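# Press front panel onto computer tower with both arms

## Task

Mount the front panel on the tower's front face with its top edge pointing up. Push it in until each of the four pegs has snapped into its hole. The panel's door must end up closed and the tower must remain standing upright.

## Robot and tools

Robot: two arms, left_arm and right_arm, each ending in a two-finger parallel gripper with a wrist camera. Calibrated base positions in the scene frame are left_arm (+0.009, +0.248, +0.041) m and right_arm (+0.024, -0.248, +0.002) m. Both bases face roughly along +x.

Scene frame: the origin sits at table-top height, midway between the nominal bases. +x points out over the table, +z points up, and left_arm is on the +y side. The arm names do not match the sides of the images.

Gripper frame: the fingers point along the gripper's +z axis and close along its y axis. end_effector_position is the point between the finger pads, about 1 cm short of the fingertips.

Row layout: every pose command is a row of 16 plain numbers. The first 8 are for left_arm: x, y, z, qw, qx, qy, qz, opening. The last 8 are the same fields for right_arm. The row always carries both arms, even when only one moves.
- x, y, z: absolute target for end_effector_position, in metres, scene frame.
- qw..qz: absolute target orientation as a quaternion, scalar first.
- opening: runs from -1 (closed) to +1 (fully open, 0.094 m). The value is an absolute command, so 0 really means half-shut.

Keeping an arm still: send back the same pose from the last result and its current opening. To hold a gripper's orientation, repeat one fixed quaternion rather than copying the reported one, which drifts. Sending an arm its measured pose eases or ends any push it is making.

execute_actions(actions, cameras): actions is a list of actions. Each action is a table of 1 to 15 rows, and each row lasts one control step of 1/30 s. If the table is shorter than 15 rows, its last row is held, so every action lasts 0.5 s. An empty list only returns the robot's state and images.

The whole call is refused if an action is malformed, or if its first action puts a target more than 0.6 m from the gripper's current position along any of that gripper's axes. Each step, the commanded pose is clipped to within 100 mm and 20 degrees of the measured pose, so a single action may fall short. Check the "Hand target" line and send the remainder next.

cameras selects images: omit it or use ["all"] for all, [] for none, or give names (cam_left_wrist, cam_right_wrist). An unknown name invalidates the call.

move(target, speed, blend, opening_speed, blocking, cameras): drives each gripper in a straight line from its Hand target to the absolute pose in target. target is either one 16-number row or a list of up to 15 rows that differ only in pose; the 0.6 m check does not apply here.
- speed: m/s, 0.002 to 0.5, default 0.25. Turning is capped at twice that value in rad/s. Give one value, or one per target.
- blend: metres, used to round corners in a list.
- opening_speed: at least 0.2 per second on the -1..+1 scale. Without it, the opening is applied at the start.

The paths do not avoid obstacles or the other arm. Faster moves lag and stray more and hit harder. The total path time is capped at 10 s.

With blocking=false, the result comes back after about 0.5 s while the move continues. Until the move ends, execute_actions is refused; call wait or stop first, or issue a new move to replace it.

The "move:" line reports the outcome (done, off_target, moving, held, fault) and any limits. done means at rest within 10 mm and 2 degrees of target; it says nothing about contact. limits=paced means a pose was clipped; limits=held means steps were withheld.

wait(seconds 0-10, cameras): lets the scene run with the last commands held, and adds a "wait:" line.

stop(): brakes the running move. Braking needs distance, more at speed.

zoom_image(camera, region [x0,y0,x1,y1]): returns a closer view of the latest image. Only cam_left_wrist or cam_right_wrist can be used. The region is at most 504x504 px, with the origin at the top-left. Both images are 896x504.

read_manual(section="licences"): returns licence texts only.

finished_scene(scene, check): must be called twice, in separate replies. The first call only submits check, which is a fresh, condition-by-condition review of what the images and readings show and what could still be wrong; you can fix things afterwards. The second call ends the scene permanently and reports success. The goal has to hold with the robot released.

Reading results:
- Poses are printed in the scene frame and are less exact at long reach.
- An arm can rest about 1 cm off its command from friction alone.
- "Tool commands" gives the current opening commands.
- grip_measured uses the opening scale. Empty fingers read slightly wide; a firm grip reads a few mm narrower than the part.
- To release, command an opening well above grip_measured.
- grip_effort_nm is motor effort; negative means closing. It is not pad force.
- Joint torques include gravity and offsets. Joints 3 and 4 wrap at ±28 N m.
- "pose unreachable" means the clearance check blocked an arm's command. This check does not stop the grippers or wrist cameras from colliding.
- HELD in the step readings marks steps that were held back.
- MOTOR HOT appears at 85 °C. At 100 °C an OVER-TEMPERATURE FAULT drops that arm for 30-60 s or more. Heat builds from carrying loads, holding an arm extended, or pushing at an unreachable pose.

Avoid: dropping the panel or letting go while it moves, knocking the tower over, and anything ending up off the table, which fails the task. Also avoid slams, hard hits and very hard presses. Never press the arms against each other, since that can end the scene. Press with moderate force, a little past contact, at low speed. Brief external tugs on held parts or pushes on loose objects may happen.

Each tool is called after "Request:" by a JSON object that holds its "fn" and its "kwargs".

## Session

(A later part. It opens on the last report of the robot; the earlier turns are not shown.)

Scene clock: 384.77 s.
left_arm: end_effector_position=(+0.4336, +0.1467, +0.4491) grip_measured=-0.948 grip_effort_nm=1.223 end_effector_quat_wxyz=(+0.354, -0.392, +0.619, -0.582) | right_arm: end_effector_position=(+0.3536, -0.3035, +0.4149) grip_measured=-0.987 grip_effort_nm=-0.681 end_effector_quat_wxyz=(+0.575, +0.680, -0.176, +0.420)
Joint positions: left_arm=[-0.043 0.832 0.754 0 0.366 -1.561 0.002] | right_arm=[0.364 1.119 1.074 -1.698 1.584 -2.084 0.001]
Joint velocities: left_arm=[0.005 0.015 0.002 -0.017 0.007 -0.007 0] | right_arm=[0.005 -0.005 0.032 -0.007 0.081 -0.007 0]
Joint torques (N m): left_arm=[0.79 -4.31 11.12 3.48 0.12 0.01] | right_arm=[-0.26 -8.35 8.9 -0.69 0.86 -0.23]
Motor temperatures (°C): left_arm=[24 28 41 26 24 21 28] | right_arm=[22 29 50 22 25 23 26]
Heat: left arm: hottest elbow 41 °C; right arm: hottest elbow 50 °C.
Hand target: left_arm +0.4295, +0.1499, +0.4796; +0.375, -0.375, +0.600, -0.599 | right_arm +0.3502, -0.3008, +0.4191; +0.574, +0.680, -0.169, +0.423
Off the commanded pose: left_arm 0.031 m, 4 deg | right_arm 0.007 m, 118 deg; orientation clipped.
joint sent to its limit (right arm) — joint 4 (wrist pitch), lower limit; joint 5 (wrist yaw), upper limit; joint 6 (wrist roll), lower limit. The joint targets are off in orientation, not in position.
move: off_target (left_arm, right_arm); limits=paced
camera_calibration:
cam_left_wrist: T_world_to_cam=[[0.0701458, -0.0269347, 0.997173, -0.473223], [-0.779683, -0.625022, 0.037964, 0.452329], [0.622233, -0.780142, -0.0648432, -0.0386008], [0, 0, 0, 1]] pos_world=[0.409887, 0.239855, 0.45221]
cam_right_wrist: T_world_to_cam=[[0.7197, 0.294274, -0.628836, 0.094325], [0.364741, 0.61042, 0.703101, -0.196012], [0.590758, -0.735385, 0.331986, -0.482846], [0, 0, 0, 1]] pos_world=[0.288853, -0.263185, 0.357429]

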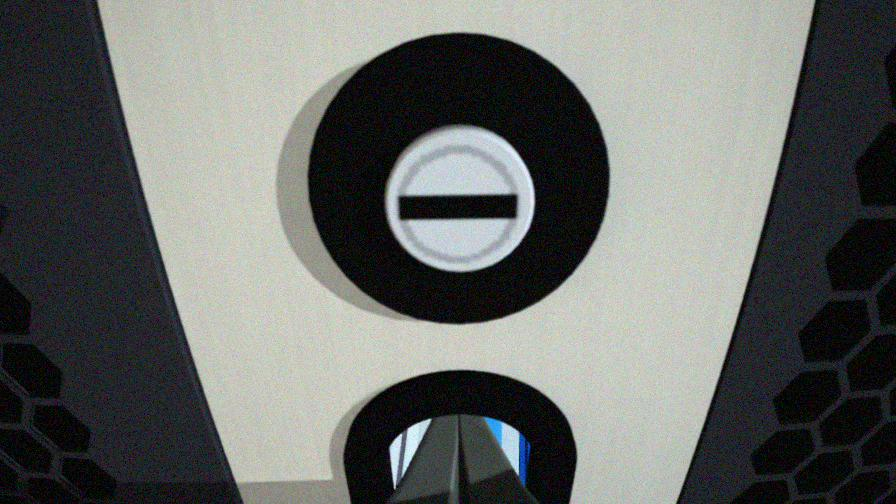

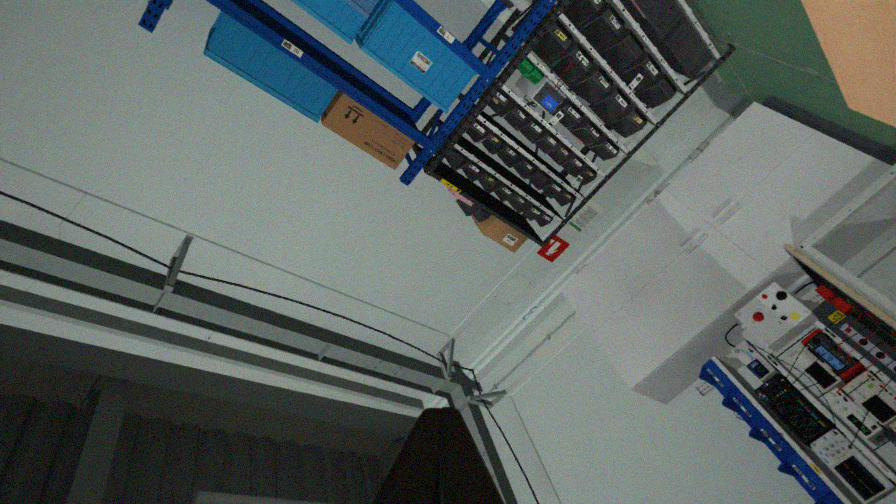

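Request:
{"fn": "move", "kwargs": {"target": [0.43,0.15,0.48,0.3747,-0.3747,0.5997,-0.5997,-0.45,0.36,-0.33,0.43,0.110,0.356,-0.605,0.704,-1], "speed": 0.5, "cameras": []}}

Request:
{"fn": "move", "kwargs": {"target": [0.43,0.15,0.48,0.3747,-0.3747,0.5997,-0.5997,-0.45,0.36,-0.33,0.43,0.66,0,0.75,0,-1], "speed": 0.5}}

Scene clock: 399.30 s.
left_arm: end_effector_position=(+0.4336, +0.1467, +0.4491) grip_measured=-0.948 grip_effort_nm=1.233 end_effector_quat_wxyz=(+0.354, -0.392, +0.619, -0.582) | right_arm: end_effector_position=(+0.3610, -0.3248, +0.4228) grip_measured=-0.987 grip_effort_nm=-0.681 end_effector_quat_wxyz=(-0.124, -0.356, +0.623, -0.685)
Joint positions: left_arm=[-0.043 0.832 0.754 0 0.366 -1.561 0.002] | right_arm=[0.286 0.933 0.919 -0.615 1.519 -1.642 0.001]
Joint velocities: left_arm=[0.005 0.005 -0.017 -0.007 -0.007 0.066 0] | right_arm=[-0.005 -0.005 0.007 -0.007 0.007 0.007 0.001]
Joint torques (N m): left_arm=[0.62 -4.19 11.14 3.41 0.12 0] | right_arm=[-2.2 -6.42 9.96 1.43 0.32 -0.14]
Motor temperatures (°C): left_arm=[24 28 40 26 24 21 28] | right_arm=[22 29 49 22 25 23 26]
Heat: left arm: hottest elbow 40 °C; right arm: hottest elbow 49 °C.
Hand target: left_arm +0.4295, +0.1499, +0.4796; +0.375, -0.375, +0.600, -0.600 | right_arm +0.3576, -0.3299, +0.4269; -0.124, -0.349, +0.627, -0.685
Off the commanded pose: left_arm 0.031 m, 4 deg | right_arm 0.009 m, 3 deg.
move: off_target (left_arm, right_arm)
No camera images: "cameras" was empty.

Scene clock: 402.83 s.
left_arm: end_effector_position=(+0.4336, +0.1467, +0.4491) grip_measured=-0.948 grip_effort_nm=1.228 end_effector_quat_wxyz=(+0.354, -0.392, +0.619, -0.582) | right_arm: end_effector_position=(+0.3659, -0.3275, +0.4180) grip_measured=-0.987 grip_effort_nm=-0.686 end_effector_quat_wxyz=(+0.652, +0.001, +0.758, +0.008)
Joint positions: left_arm=[-0.043 0.832 0.754 0 0.366 -1.561 0.002] | right_arm=[-0.449 0.573 0.735 -0.33 -0.442 -0.059 0.001]
Joint velocities: left_arm=[-0.005 -0.005 -0.012 0.007 0.007 0.037 0] | right_arm=[-0.015 -0.005 0.007 0.017 0.066 0.022 0]
Joint torques (N m): left_arm=[0.5 -4.25 11.17 3.4 0.1 -0.02] | right_arm=[-2.26 -2.2 10.58 2.21 -0.06 0.11]
Motor temperatures (°C): left_arm=[24 28 40 26 24 21 28] | right_arm=[22 29 49 22 25 23 26]
Heat: left arm: hottest elbow 40 °C; right arm: hottest elbow 49 °C.
Hand target: left_arm +0.4295, +0.1499, +0.4796; +0.375, -0.375, +0.600, -0.600 | right_arm +0.3635, -0.3300, +0.4249; +0.661, +0.006, +0.751, +0.005
Off the commanded pose: left_arm 0.031 m, 4 deg | right_arm 0.014 m, 2 deg.
move: off_target (left_arm, right_arm)
camera_calibration:
cam_left_wrist: T_world_to_cam=[[0.0701458, -0.0269347, 0.997173, -0.473223], [-0.779683, -0.625022, 0.037964, 0.452329], [0.622233, -0.780142, -0.0648432, -0.0386008], [0, 0, 0, 1]] pos_world=[0.409887, 0.239855, 0.45221]
cam_right_wrist: T_world_to_cam=[[-0.00979295, -0.999819, -0.0162917, -0.318502], [-0.555514, 0.0189867, -0.831291, 0.596364], [0.83145, 0.000909476, -0.555599, 0.015306], [0, 0, 0, 1]] pos_world=[0.315443, -0.329782, 0.499067]

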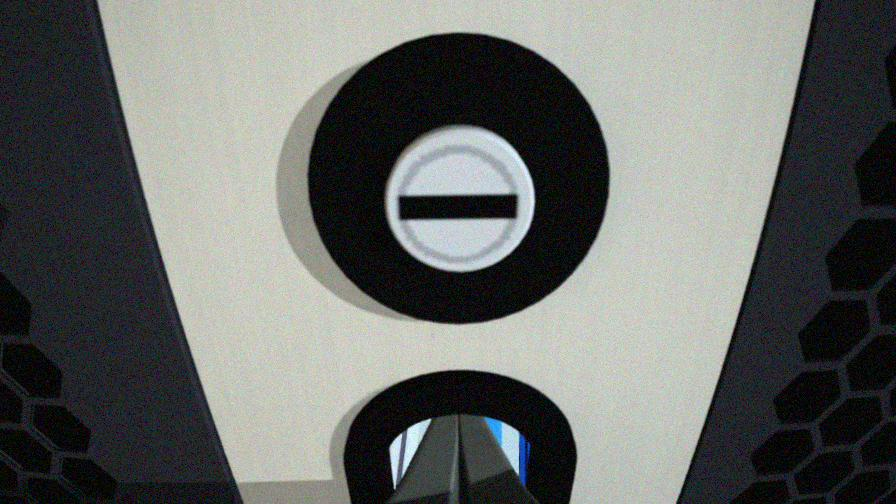

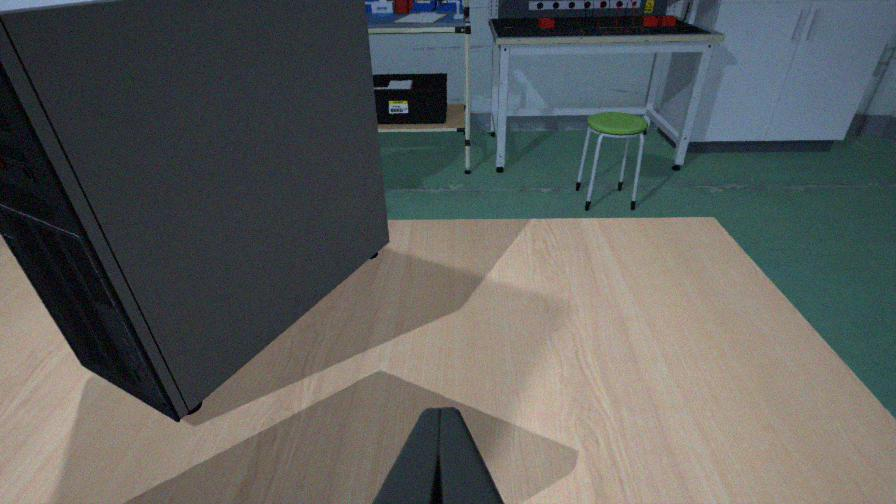

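Request:
{"fn": "move", "kwargs": {"target": [0.61,0.17,0.33,0.3875,-0.3614,0.5784,-0.6203,-0.45,0.42,-0.34,0.40,0.613,-0.259,0.712,0.223,-1], "speed": 0.15}}

Scene clock: 422.00 s.
left_arm: end_effector_position=(+0.5872, +0.1691, +0.2899) grip_measured=-0.948 grip_effort_nm=1.214 end_effector_quat_wxyz=(+0.362, -0.387, +0.599, -0.601) | right_arm: end_effector_position=(+0.4139, -0.3277, +0.3755) grip_measured=-0.987 grip_effort_nm=-0.691 end_effector_quat_wxyz=(+0.600, -0.246, +0.721, +0.245)
Joint positions: left_arm=[0.042 1.516 0.77 0.729 0.448 -1.595 0.002] | right_arm=[-0.639 1.03 0.911 -0.507 -1.293 -0.549 0.001]
Joint velocities: left_arm=[0.005 -0.005 -0.002 -0.017 -0.007 -0.007 -0.001] | right_arm=[-0.015 -0.005 -0.002 -0.027 0.022 -0.066 -0.001]
Joint torques (N m): left_arm=[0.5 -10.23 11.92 3.41 0.09 0.01] | right_arm=[-2.43 -6.53 15.47 0.61 -0.52 -0.25]
Motor temperatures (°C): left_arm=[24 28 40 26 24 21 29] | right_arm=[22 29 49 22 24 23 26]
Heat: left arm: hottest elbow 40 °C; right arm: hottest elbow 49 °C.
Hand target: left_arm +0.6028, +0.1725, +0.3296; +0.388, -0.362, +0.578, -0.620 | right_arm +0.4190, -0.3370, +0.4011; +0.613, -0.260, +0.712, +0.223
Off the commanded pose: left_arm 0.046 m, 5 deg | right_arm 0.028 m, 3 deg.
move: off_target (left_arm, right_arm)
camera_calibration:
cam_left_wrist: T_world_to_cam=[[0.024717, 0.0102209, 0.999642, -0.304907], [-0.77826, -0.627418, 0.0256582, 0.595312], [0.627456, -0.778616, -0.00755341, -0.146924], [0, 0, 0, 1]] pos_world=[0.563032, 0.262229, 0.288413]
cam_right_wrist: T_world_to_cam=[[0.634017, -0.770919, -0.0608822, -0.493637], [-0.468375, -0.320167, -0.823479, 0.437564], [0.615343, 0.550616, -0.56407, 0.224564], [0, 0, 0, 1]] pos_world=[0.379734, -0.364109, 0.456942]

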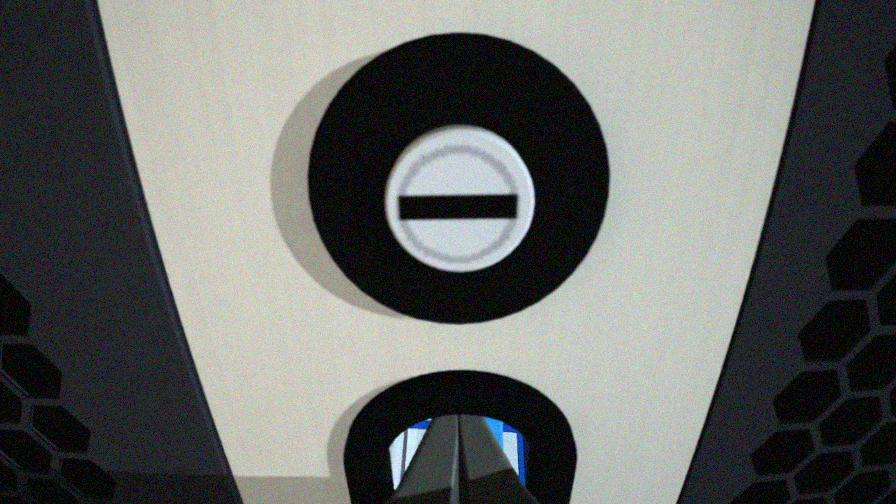

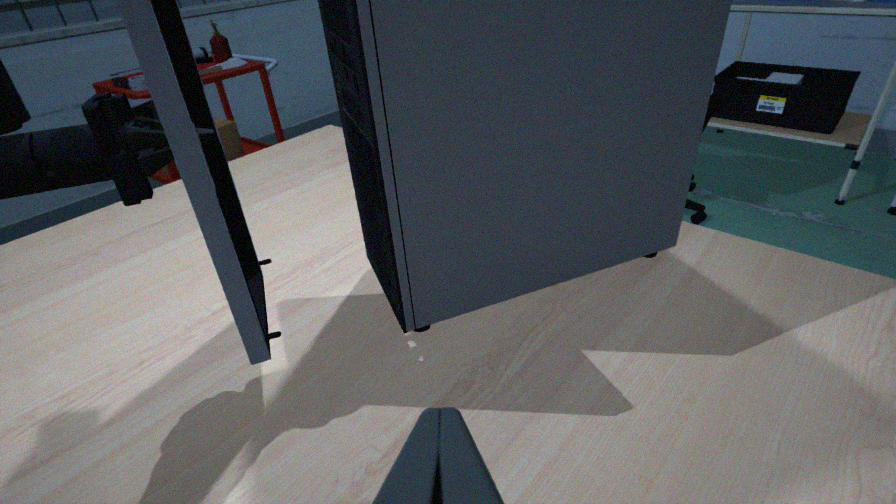

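Request:
{"fn": "move", "kwargs": {"target": [0.703,0.116,0.308,0.3852,-0.3531,0.5761,-0.6286,-0.45,0.42,-0.34,0.40,0.613,-0.259,0.712,0.223,-1], "speed": 0.1}}

Request:
{"fn": "zoom_image", "kwargs": {"camera": "cam_right_wrist", "region": [200, 0, 500, 360]}}

Scene clock: 443.23 s.
left_arm: end_effector_position=(+0.6861, +0.1228, +0.2693) grip_measured=-0.948 grip_effort_nm=1.233 end_effector_quat_wxyz=(+0.366, -0.376, +0.596, -0.608) | right_arm: end_effector_position=(+0.4140, -0.3296, +0.3748) grip_measured=-0.987 grip_effort_nm=-0.691 end_effector_quat_wxyz=(+0.600, -0.245, +0.721, +0.244)
Joint positions: left_arm=[-0.042 1.789 1.045 0.751 0.375 -1.595 0.002] | right_arm=[-0.644 1.033 0.911 -0.507 -1.296 -0.552 0.001]
Joint velocities: left_arm=[-0.015 -0.005 -0.017 0.002 -0.066 -0.037 0] | right_arm=[-0.005 -0.015 0.017 -0.007 -0.022 -0.081 0]
Joint torques (N m): left_arm=[-0.44 -14.1 11.99 3.06 -0.11 0.03] | right_arm=[-2.43 -6.12 15.47 0.77 -0.54 -0.15]
Motor temperatures (°C): left_arm=[24 28 41 26 24 21 29] | right_arm=[22 29 52 22 24 23 26]
Heat: left arm: hottest elbow 41 °C; right arm: hottest elbow 52 °C.
Hand target: left_arm +0.7006, +0.1179, +0.3067; +0.385, -0.353, +0.576, -0.628 | right_arm +0.4190, -0.3394, +0.3994; +0.614, -0.258, +0.712, +0.223
Off the commanded pose: left_arm 0.043 m, 5 deg | right_arm 0.028 m, 3 deg.
move: off_target (left_arm, right_arm)
camera_calibration:
cam_left_wrist: T_world_to_cam=[[0.00099395, 0.0112255, 0.999936, -0.270245], [-0.785075, -0.619352, 0.00773334, 0.65222], [0.6194, -0.785033, 0.00819723, -0.243103], [0, 0, 0, 1]] pos_world=[0.662888, 0.216144, 0.267177]
cam_right_wrist: T_world_to_cam=[[0.633112, -0.771657, -0.0609532, -0.495026], [-0.467996, -0.318868, -0.824199, 0.436987], [0.616562, 0.550336, -0.563011, 0.224209], [0, 0, 0, 1]] pos_world=[0.379676, -0.36604, 0.456223]

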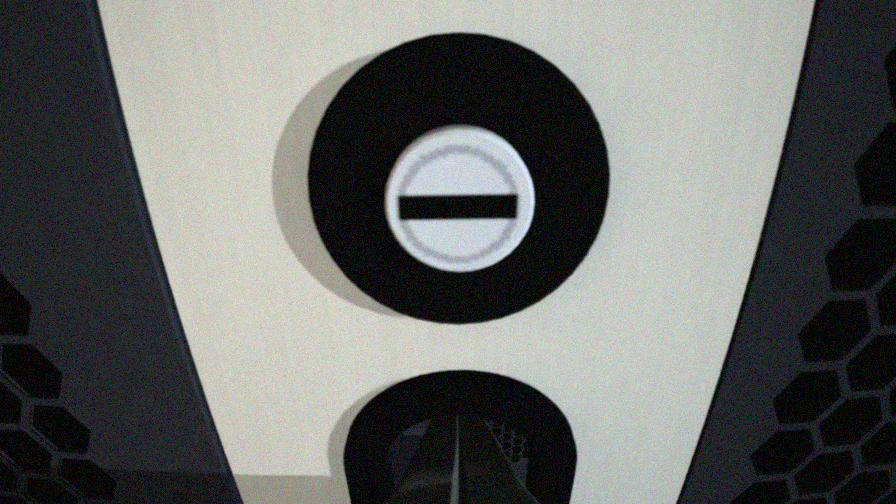

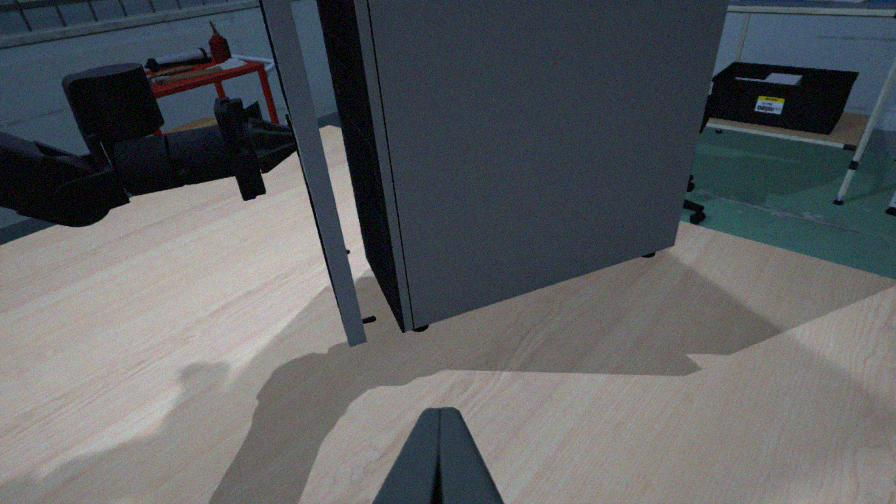

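Scaled by 1.400 from the camera's 896x504 image, which has a finer 1280x720 frame.

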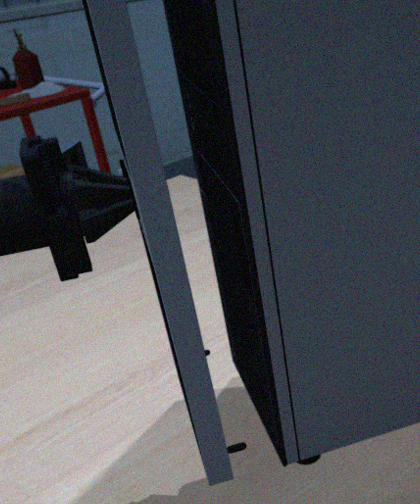

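Request:
{"fn": "move", "kwargs": {"target": [0.703,0.116,0.308,0.3852,-0.3531,0.5761,-0.6286,-0.45,0.40,-0.37,0.56,0.613,-0.259,0.712,0.223,-1], "speed": 0.2}}

Request:
{"fn": "zoom_image", "kwargs": {"camera": "cam_right_wrist", "region": [150, 0, 550, 400]}}

Scene clock: 461.37 s.
left_arm: end_effector_position=(+0.6863, +0.1228, +0.2695) grip_measured=-0.948 grip_effort_nm=1.233 end_effector_quat_wxyz=(+0.366, -0.377, +0.596, -0.608) | right_arm: end_effector_position=(+0.4006, -0.3647, +0.5388) grip_measured=-0.987 grip_effort_nm=-0.686 end_effector_quat_wxyz=(+0.604, -0.245, +0.718, +0.246)
Joint positions: left_arm=[-0.042 1.789 1.046 0.751 0.373 -1.595 0.002] | right_arm=[-0.752 1.151 1.465 -1.238 -1.382 -0.857 0.001]
Joint velocities: left_arm=[-0.015 -0.005 0.007 0.012 -0.007 -0.007 0] | right_arm=[0.005 -0.015 -0.002 0.012 0.037 0.037 0.001]
Joint torques (N m): left_arm=[-0.62 -14.21 12.04 3.02 -0.11 -0.01] | right_arm=[-2.14 -6.71 14.63 0.25 -0.44 -0.19]
Motor temperatures (°C): left_arm=[24 28 43 26 24 21 29] | right_arm=[22 29 53 22 24 23 26]
Heat: left arm: hottest elbow 43 °C; right arm: hottest elbow 53 °C.
Hand target: left_arm +0.7002, +0.1167, +0.3077; +0.385, -0.353, +0.576, -0.629 | right_arm +0.3996, -0.3690, +0.5597; +0.614, -0.258, +0.712, +0.223
Off the commanded pose: left_arm 0.043 m, 5 deg | right_arm 0.022 m, 3 deg.
move: off_target (left_arm, right_arm)
camera_calibration:
cam_left_wrist: T_world_to_cam=[[0.000598136, 0.0112748, 0.999936, -0.270177], [-0.784132, -0.620549, 0.00746604, 0.651961], [0.620594, -0.784086, 0.00846972, -0.244215], [0, 0, 0, 1]] pos_world=[0.662943, 0.216135, 0.267361]
cam_right_wrist: T_world_to_cam=[[0.634264, -0.770732, -0.0606766, -0.503842], [-0.461444, -0.31443, -0.82958, 0.556621], [0.620306, 0.554171, -0.555081, 0.33973], [0, 0, 0, 1]] pos_world=[0.365682, -0.401577, 0.619768]

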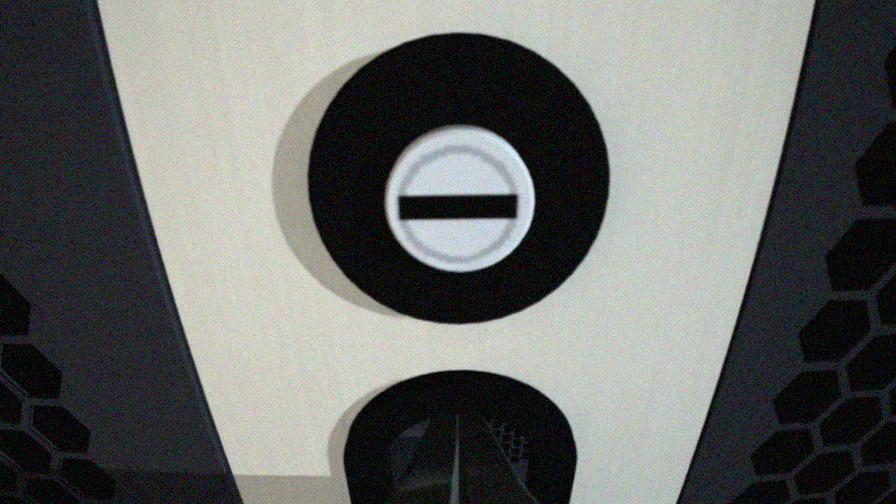

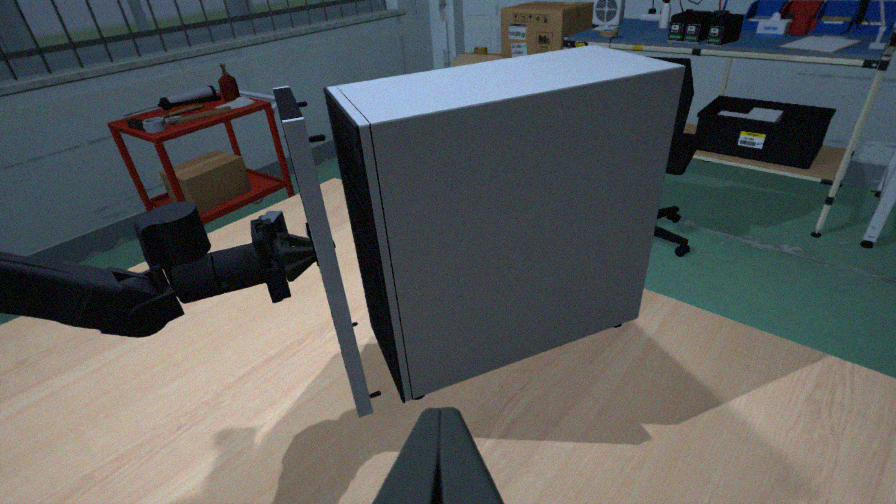

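Scaled by 1.260 from the camera's 896x504 image, which has a finer 1280x720 frame.

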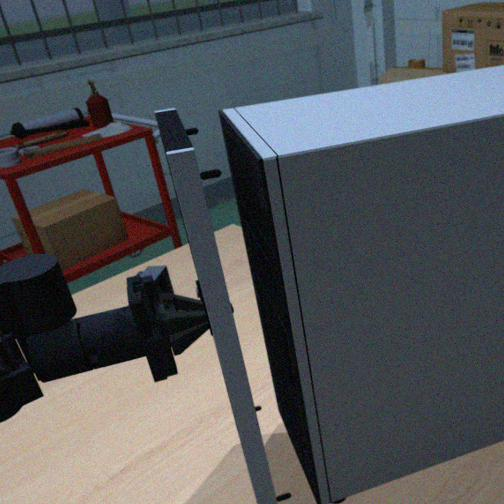

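Request:
{"fn": "move", "kwargs": {"target": [0.700,0.111,0.294,0.3934,-0.3456,0.5807,-0.6236,-0.45,0.40,-0.37,0.56,0.613,-0.259,0.712,0.223,-1], "speed": 0.1}}

Request:
{"fn": "zoom_image", "kwargs": {"camera": "cam_right_wrist", "region": [200, 50, 450, 230]}}

Request:
{"fn": "zoom_image", "kwargs": {"camera": "cam_right_wrist", "region": [280, 280, 530, 460]}}

Scene clock: 483.10 s.
left_arm: end_effector_position=(+0.6876, +0.1166, +0.2610) grip_measured=-0.948 grip_effort_nm=1.228 end_effector_quat_wxyz=(+0.369, -0.374, +0.596, -0.608) | right_arm: end_effector_position=(+0.4003, -0.3644, +0.5386) grip_measured=-0.987 grip_effort_nm=-0.681 end_effector_quat_wxyz=(+0.604, -0.245, +0.718, +0.246)
Joint positions: left_arm=[-0.053 1.811 1.046 0.776 0.362 -1.59 0.002] | right_arm=[-0.752 1.151 1.465 -1.243 -1.382 -0.863 0.001]
Joint velocities: left_arm=[-0.015 -0.034 -0.012 0.002 -0.051 0.051 0] | right_arm=[-0.005 -0.005 -0.007 0.022 0.037 -0.037 0]
Joint torques (N m): left_arm=[-0.26 -14.51 10.81 3.36 -0.14 0.22] | right_arm=[-2.37 -7 14.54 0.47 -0.46 -0.21]
Motor temperatures (°C): left_arm=[24 28 44 26 24 21 29] | right_arm=[22 29 52 22 24 23 26]
Heat: left arm: hottest elbow 44 °C; right arm: hottest elbow 52 °C.
Hand target: left_arm +0.6982, +0.1115, +0.2937; +0.393, -0.346, +0.580, -0.623 | right_arm +0.3993, -0.3694, +0.5591; +0.614, -0.258, +0.712, +0.223
Off the commanded pose: left_arm 0.036 m, 5 deg | right_arm 0.022 m, 3 deg.
move: off_target (left_arm, right_arm)
camera_calibration:
cam_left_wrist: T_world_to_cam=[[-0.00523495, 0.00765285, 0.999957, -0.257217], [-0.784368, -0.620295, 0.000640929, 0.651129], [0.620273, -0.784331, 0.00924987, -0.249841], [0, 0, 0, 1]] pos_world=[0.664348, 0.209902, 0.2591]
cam_right_wrist: T_world_to_cam=[[0.634946, -0.770257, -0.0595559, -0.504178], [-0.460897, -0.315805, -0.829362, 0.555491], [0.620014, 0.554049, -0.555529, 0.339914], [0, 0, 0, 1]] pos_world=[0.365399, -0.401249, 0.619508]

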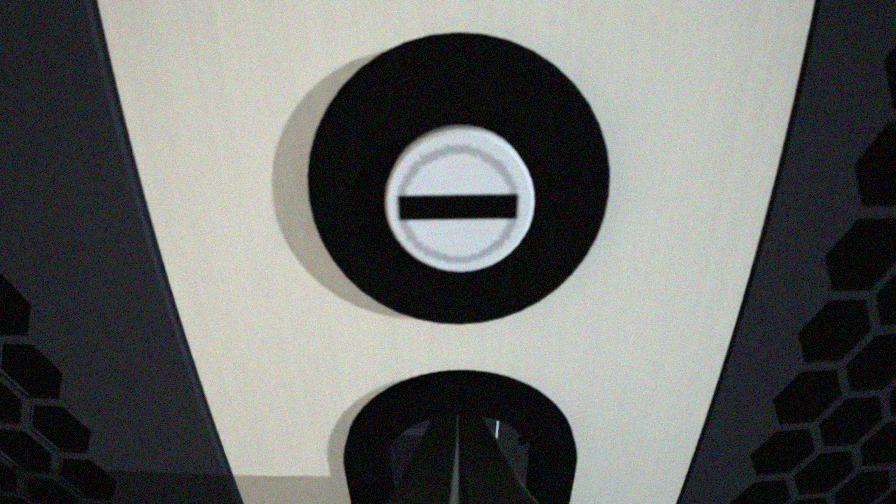

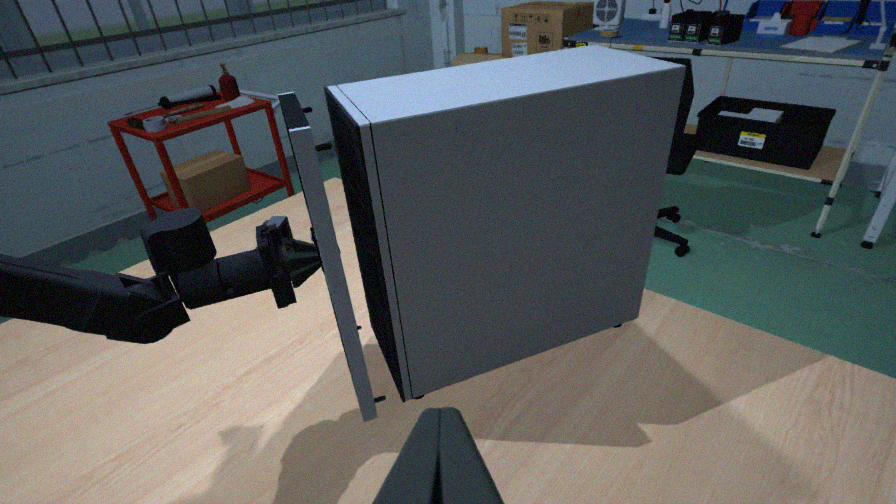

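Scaled by 2.016 from the camera's 896x504 image, which has a finer 1280x720 frame.

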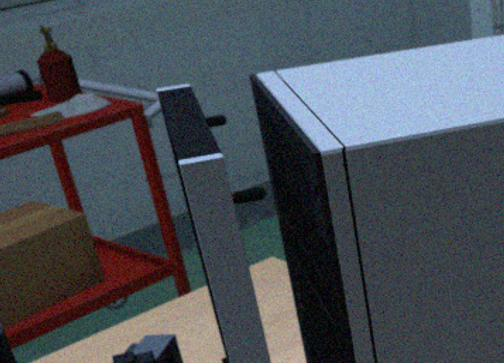

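Scaled by 2.016 from the camera's 896x504 image, which has a finer 1280x720 frame.

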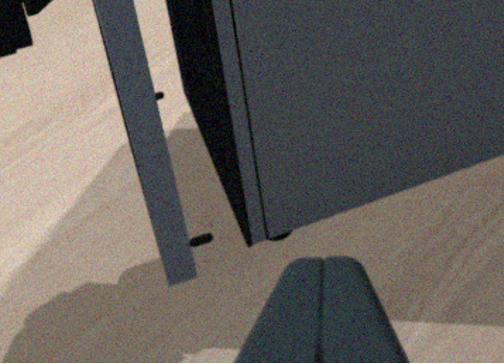

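Request:
{"fn": "move", "kwargs": {"target": [0.575,0.175,0.31,0.404,-0.3358,0.5867,-0.617,-0.45,0.36,-0.25,0.45,0.62,-0.22,0.725,0.19,-1], "speed": 0.15}}

Request:
{"fn": "zoom_image", "kwargs": {"camera": "cam_right_wrist", "region": [250, 0, 600, 400]}}

Scene clock: 514.40 s.
left_arm: end_effector_position=(+0.5750, +0.1701, +0.2797) grip_measured=-0.948 grip_effort_nm=1.228 end_effector_quat_wxyz=(+0.376, -0.362, +0.599, -0.607) | right_arm: end_effector_position=(+0.3622, -0.2574, +0.4437) grip_measured=-0.987 grip_effort_nm=-0.686 end_effector_quat_wxyz=(+0.619, -0.214, +0.732, +0.188)
Joint positions: left_arm=[0.051 1.535 0.721 0.835 0.473 -1.569 0.002] | right_arm=[-0.488 0.698 0.876 -0.501 -1.034 -0.27 0.001]
Joint velocities: left_arm=[-0.005 -0.015 0.002 0.007 -0.037 0.022 0] | right_arm=[-0.005 -0.005 -0.002 -0.002 0.007 0.022 0]
Joint torques (N m): left_arm=[0.91 -12.28 7.95 3.29 0.07 0.21] | right_arm=[-0.09 -3.37 10.29 1.83 -0.06 0.02]
Motor temperatures (°C): left_arm=[24 29 43 26 24 21 29] | right_arm=[22 29 52 22 24 23 26]
Heat: left arm: hottest elbow 43 °C; right arm: hottest elbow 52 °C.
Hand target: left_arm +0.5744, +0.1735, +0.3108; +0.404, -0.337, +0.586, -0.617 | right_arm +0.3605, -0.2522, +0.4489; +0.624, -0.219, +0.726, +0.189
Off the commanded pose: left_arm 0.031 m, 5 deg | right_arm 0.010 m, 1 deg.
move: off_target (left_arm)
camera_calibration:
cam_left_wrist: T_world_to_cam=[[-0.0256347, -0.0125797, 0.999592, -0.261581], [-0.788596, -0.614276, -0.0279543, 0.605357], [0.614378, -0.788991, 0.00582649, -0.133037], [0, 0, 0, 1]] pos_world=[0.552411, 0.263601, 0.279172]
cam_right_wrist: T_world_to_cam=[[0.531203, -0.847139, -0.0133481, -0.40593], [-0.48512, -0.291205, -0.824535, 0.505997], [0.694609, 0.444471, -0.565653, 0.20083], [0, 0, 0, 1]] pos_world=[0.321602, -0.285794, 0.525394]

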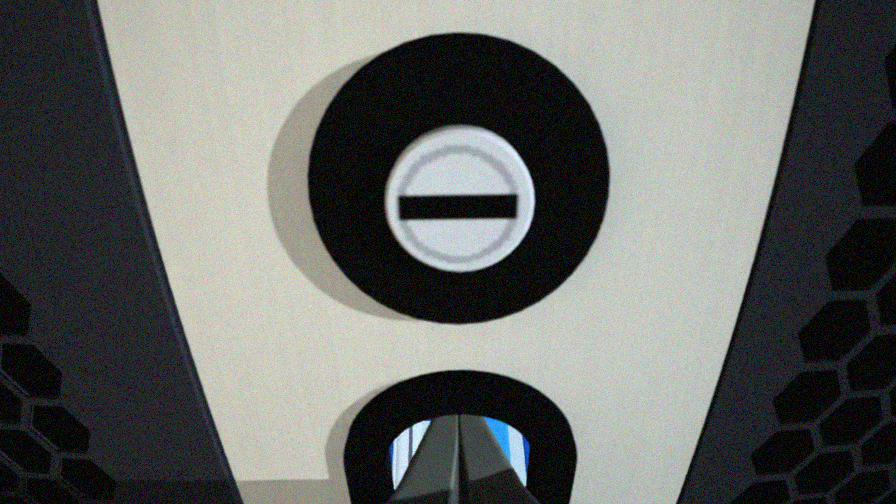

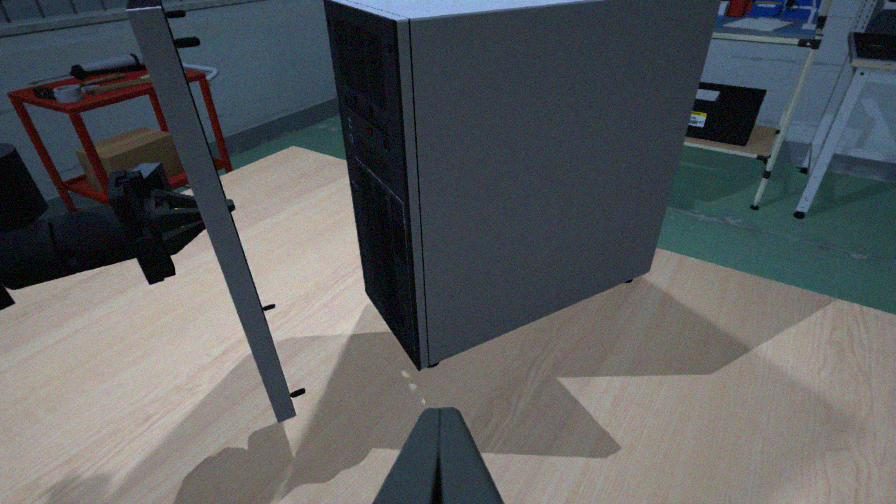

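Scaled by 1.260 from the camera's 896x504 image, which has a finer 1280x720 frame.

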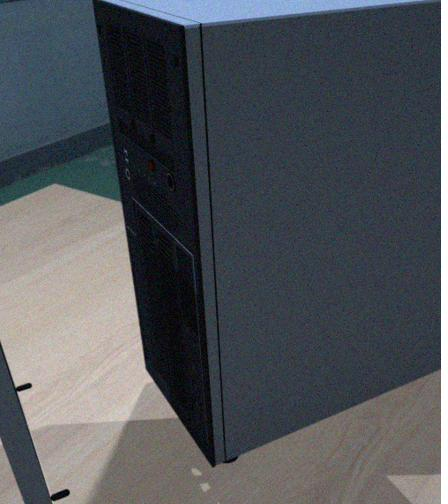

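Request:
{"fn": "zoom_image", "kwargs": {"camera": "cam_right_wrist", "region": [320, 0, 440, 120]}}

Request:
{"fn": "zoom_image", "kwargs": {"camera": "cam_right_wrist", "region": [340, 260, 460, 380]}}

Request:
{"fn": "zoom_image", "kwargs": {"camera": "cam_right_wrist", "region": [240, 290, 360, 430]}}

Request:
{"fn": "zoom_image", "kwargs": {"camera": "cam_right_wrist", "region": [110, 0, 230, 120]}}

Scaled by 4.200 from the camera's 896x504 image, which has a finer 1280x720 frame.

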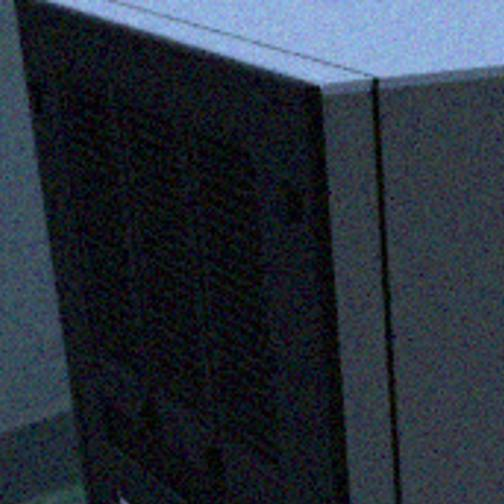

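Scaled by 4.200 from the camera's 896x504 image, which has a finer 1280x720 frame.

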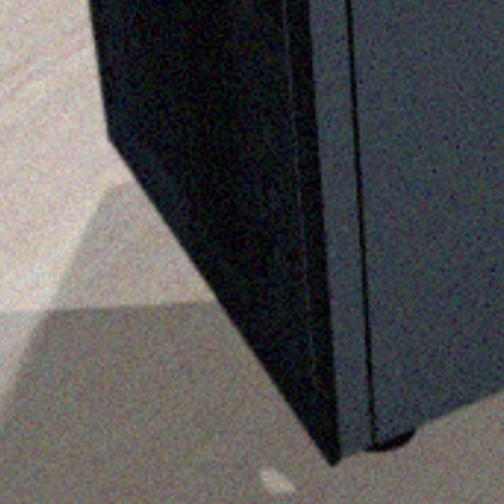

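Scaled by 3.600 from the camera's 896x504 image, which has a finer 1280x720 frame.

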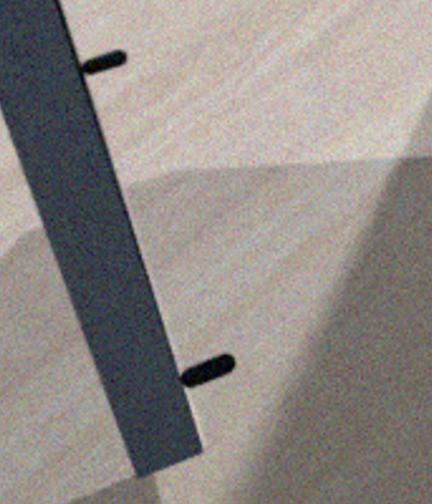

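Scaled by 4.200 from the camera's 896x504 image, which has a finer 1280x720 frame.

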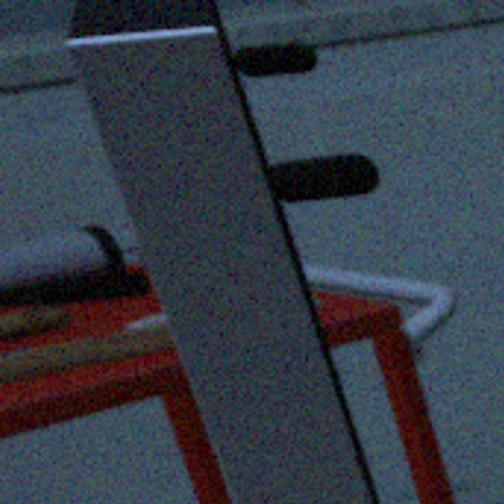

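Request:
{"fn": "move", "kwargs": {"target": [0.701,0.114,0.289,0.404,-0.3358,0.5867,-0.617,-0.45,0.42,-0.10,0.66,0.532,0.102,0.837,-0.077,-1], "speed": 0.14}}

Request:
{"fn": "zoom_image", "kwargs": {"camera": "cam_right_wrist", "region": [200, 0, 700, 400]}}

Scene clock: 551.77 s.
left_arm: end_effector_position=(+0.6844, +0.1218, +0.2566) grip_measured=-0.948 grip_effort_nm=1.228 end_effector_quat_wxyz=(+0.384, -0.360, +0.599, -0.604) | right_arm: end_effector_position=(+0.4216, -0.1060, +0.6456) grip_measured=-0.987 grip_effort_nm=-0.691 end_effector_quat_wxyz=(+0.524, +0.086, +0.842, -0.100)
Joint positions: left_arm=[-0.044 1.819 1.029 0.817 0.37 -1.556 0.002] | right_arm=[0.633 1.252 1.976 -1.401 0.812 0.442 0.001]
Joint velocities: left_arm=[-0.005 -0.005 0.002 0.002 0.051 0.007 -0.001] | right_arm=[-0.015 -0.005 -0.007 -0.017 0.022 0.007 0]
Joint torques (N m): left_arm=[-0.5 -14.33 11.62 2.45 -0.12 0.2] | right_arm=[-0.26 -6.77 12.79 0.8 0.54 0.11]
Motor temperatures (°C): left_arm=[24 29 42 26 24 22 29] | right_arm=[22 28 51 22 24 23 26]
Heat: left arm: hottest elbow 42 °C; right arm: hottest elbow 51 °C.
Hand target: left_arm +0.6993, +0.1161, +0.2879; +0.404, -0.336, +0.586, -0.616 | right_arm +0.4173, -0.1039, +0.6632; +0.536, +0.095, +0.834, -0.084
Off the commanded pose: left_arm 0.037 m, 4 deg | right_arm 0.016 m, 3 deg.
move: off_target (left_arm, right_arm)
camera_calibration:
cam_left_wrist: T_world_to_cam=[[-0.0363407, -0.0220253, 0.999097, -0.227736], [-0.783105, -0.620458, -0.0421624, 0.661965], [0.620826, -0.78393, 0.00529972, -0.243112], [0, 0, 0, 1]] pos_world=[0.661042, 0.215122, 0.256729]
cam_right_wrist: T_world_to_cam=[[-0.26689, -0.960407, 0.0799242, -0.0422529], [-0.75838, 0.158125, -0.632342, 0.784168], [0.594667, -0.229379, -0.770556, 0.309528], [0, 0, 0, 1]] pos_world=[0.399355, -0.0935779, 0.737748]

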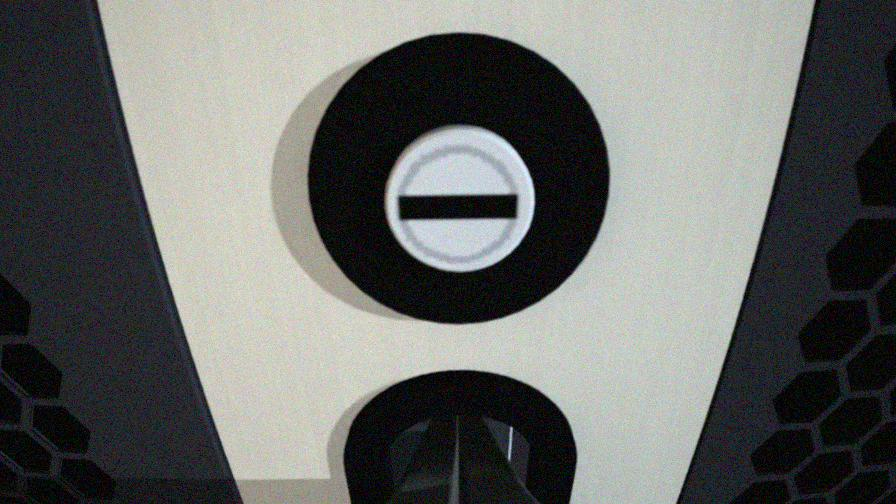

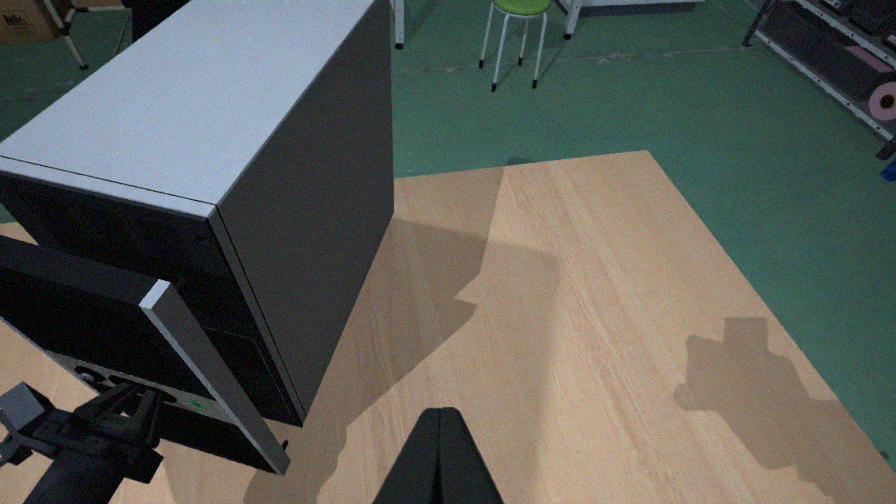

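Scaled by 1.008 from the camera's 896x504 image, which has a finer 1280x720 frame.

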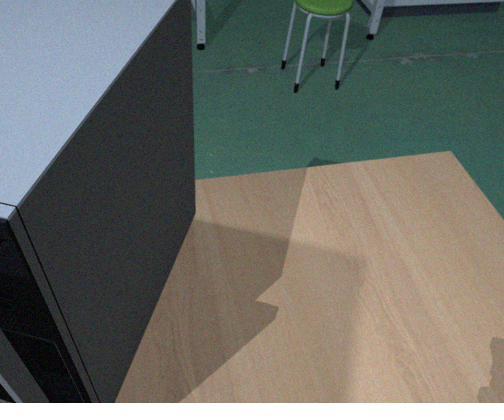

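Request:
{"fn": "move", "kwargs": {"target": [0.706,0.119,0.289,0.3987,-0.3421,0.5964,-0.6078,-0.45,0.42,-0.06,0.66,0.532,0.102,0.837,-0.077,-1], "speed": 0.1}}

Request:
{"fn": "zoom_image", "kwargs": {"camera": "cam_right_wrist", "region": [0, 100, 400, 500]}}

Scene clock: 570.83 s.
left_arm: end_effector_position=(+0.6884, +0.1210, +0.2509) grip_measured=-0.948 grip_effort_nm=1.228 end_effector_quat_wxyz=(+0.374, -0.368, +0.610, -0.594) | right_arm: end_effector_position=(+0.4265, -0.0601, +0.6407) grip_measured=-0.987 grip_effort_nm=-0.686 end_effector_quat_wxyz=(+0.520, +0.090, +0.844, -0.095)
Joint positions: left_arm=[-0.044 1.819 1.045 0.758 0.373 -1.545 0.002] | right_arm=[0.729 1.344 2.06 -1.475 0.876 0.555 0.001]
Joint velocities: left_arm=[-0.015 -0.005 -0.007 0.002 0.007 -0.066 -0.001] | right_arm=[-0.015 0.005 -0.012 -0.012 -0.007 0.007 -0.001]
Joint torques (N m): left_arm=[0.03 -14.62 11.7 2.4 0.06 0.2] | right_arm=[-0.79 -8.23 12.41 0.69 0.56 0.11]
Motor temperatures (°C): left_arm=[24 30 43 26 24 22 30] | right_arm=[22 29 52 22 24 23 26]
Heat: left arm: hottest elbow 43 °C; right arm: hottest elbow 52 °C.
Hand target: left_arm +0.7034, +0.1197, +0.2887; +0.399, -0.342, +0.596, -0.607 | right_arm +0.4198, -0.0607, +0.6600; +0.533, +0.101, +0.836, -0.077
Off the commanded pose: left_arm 0.042 m, 5 deg | right_arm 0.020 m, 3 deg.
move: off_target (left_arm, right_arm)
camera_calibration:
cam_left_wrist: T_world_to_cam=[[0.00130311, -0.0355239, 0.999368, -0.246196], [-0.785918, -0.617977, -0.020942, 0.660689], [0.61833, -0.785394, -0.0287241, -0.235787], [0, 0, 0, 1]] pos_world=[0.665362, 0.214359, 0.253104]
cam_right_wrist: T_world_to_cam=[[-0.268631, -0.960763, 0.0690834, 0.011174], [-0.762317, 0.168207, -0.624963, 0.775105], [0.588821, -0.220548, -0.777592, 0.320808], [0, 0, 0, 1]] pos_world=[0.404979, -0.0488893, 0.733098]

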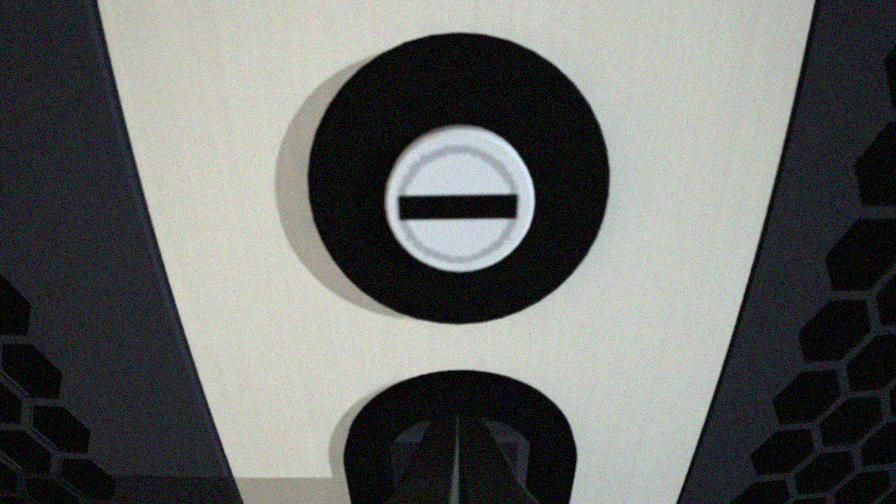

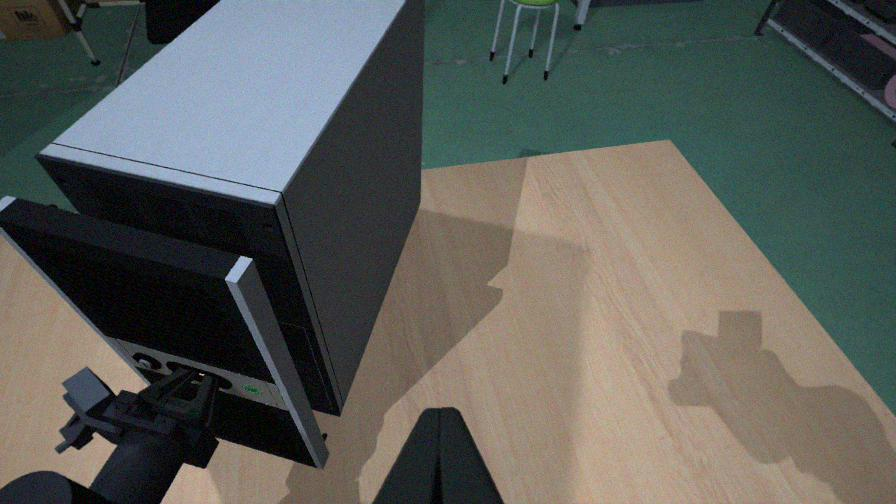

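Scaled by 1.260 from the camera's 896x504 image, which has a finer 1280x720 frame.

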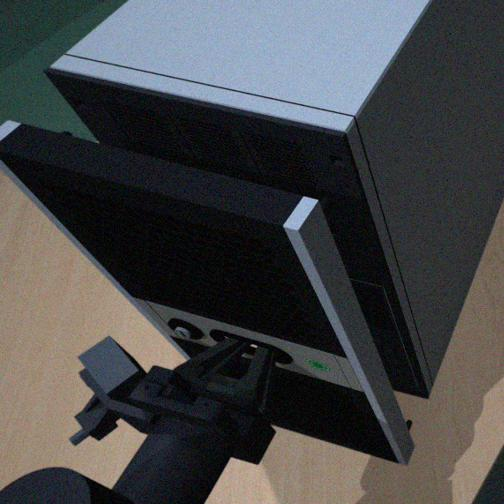

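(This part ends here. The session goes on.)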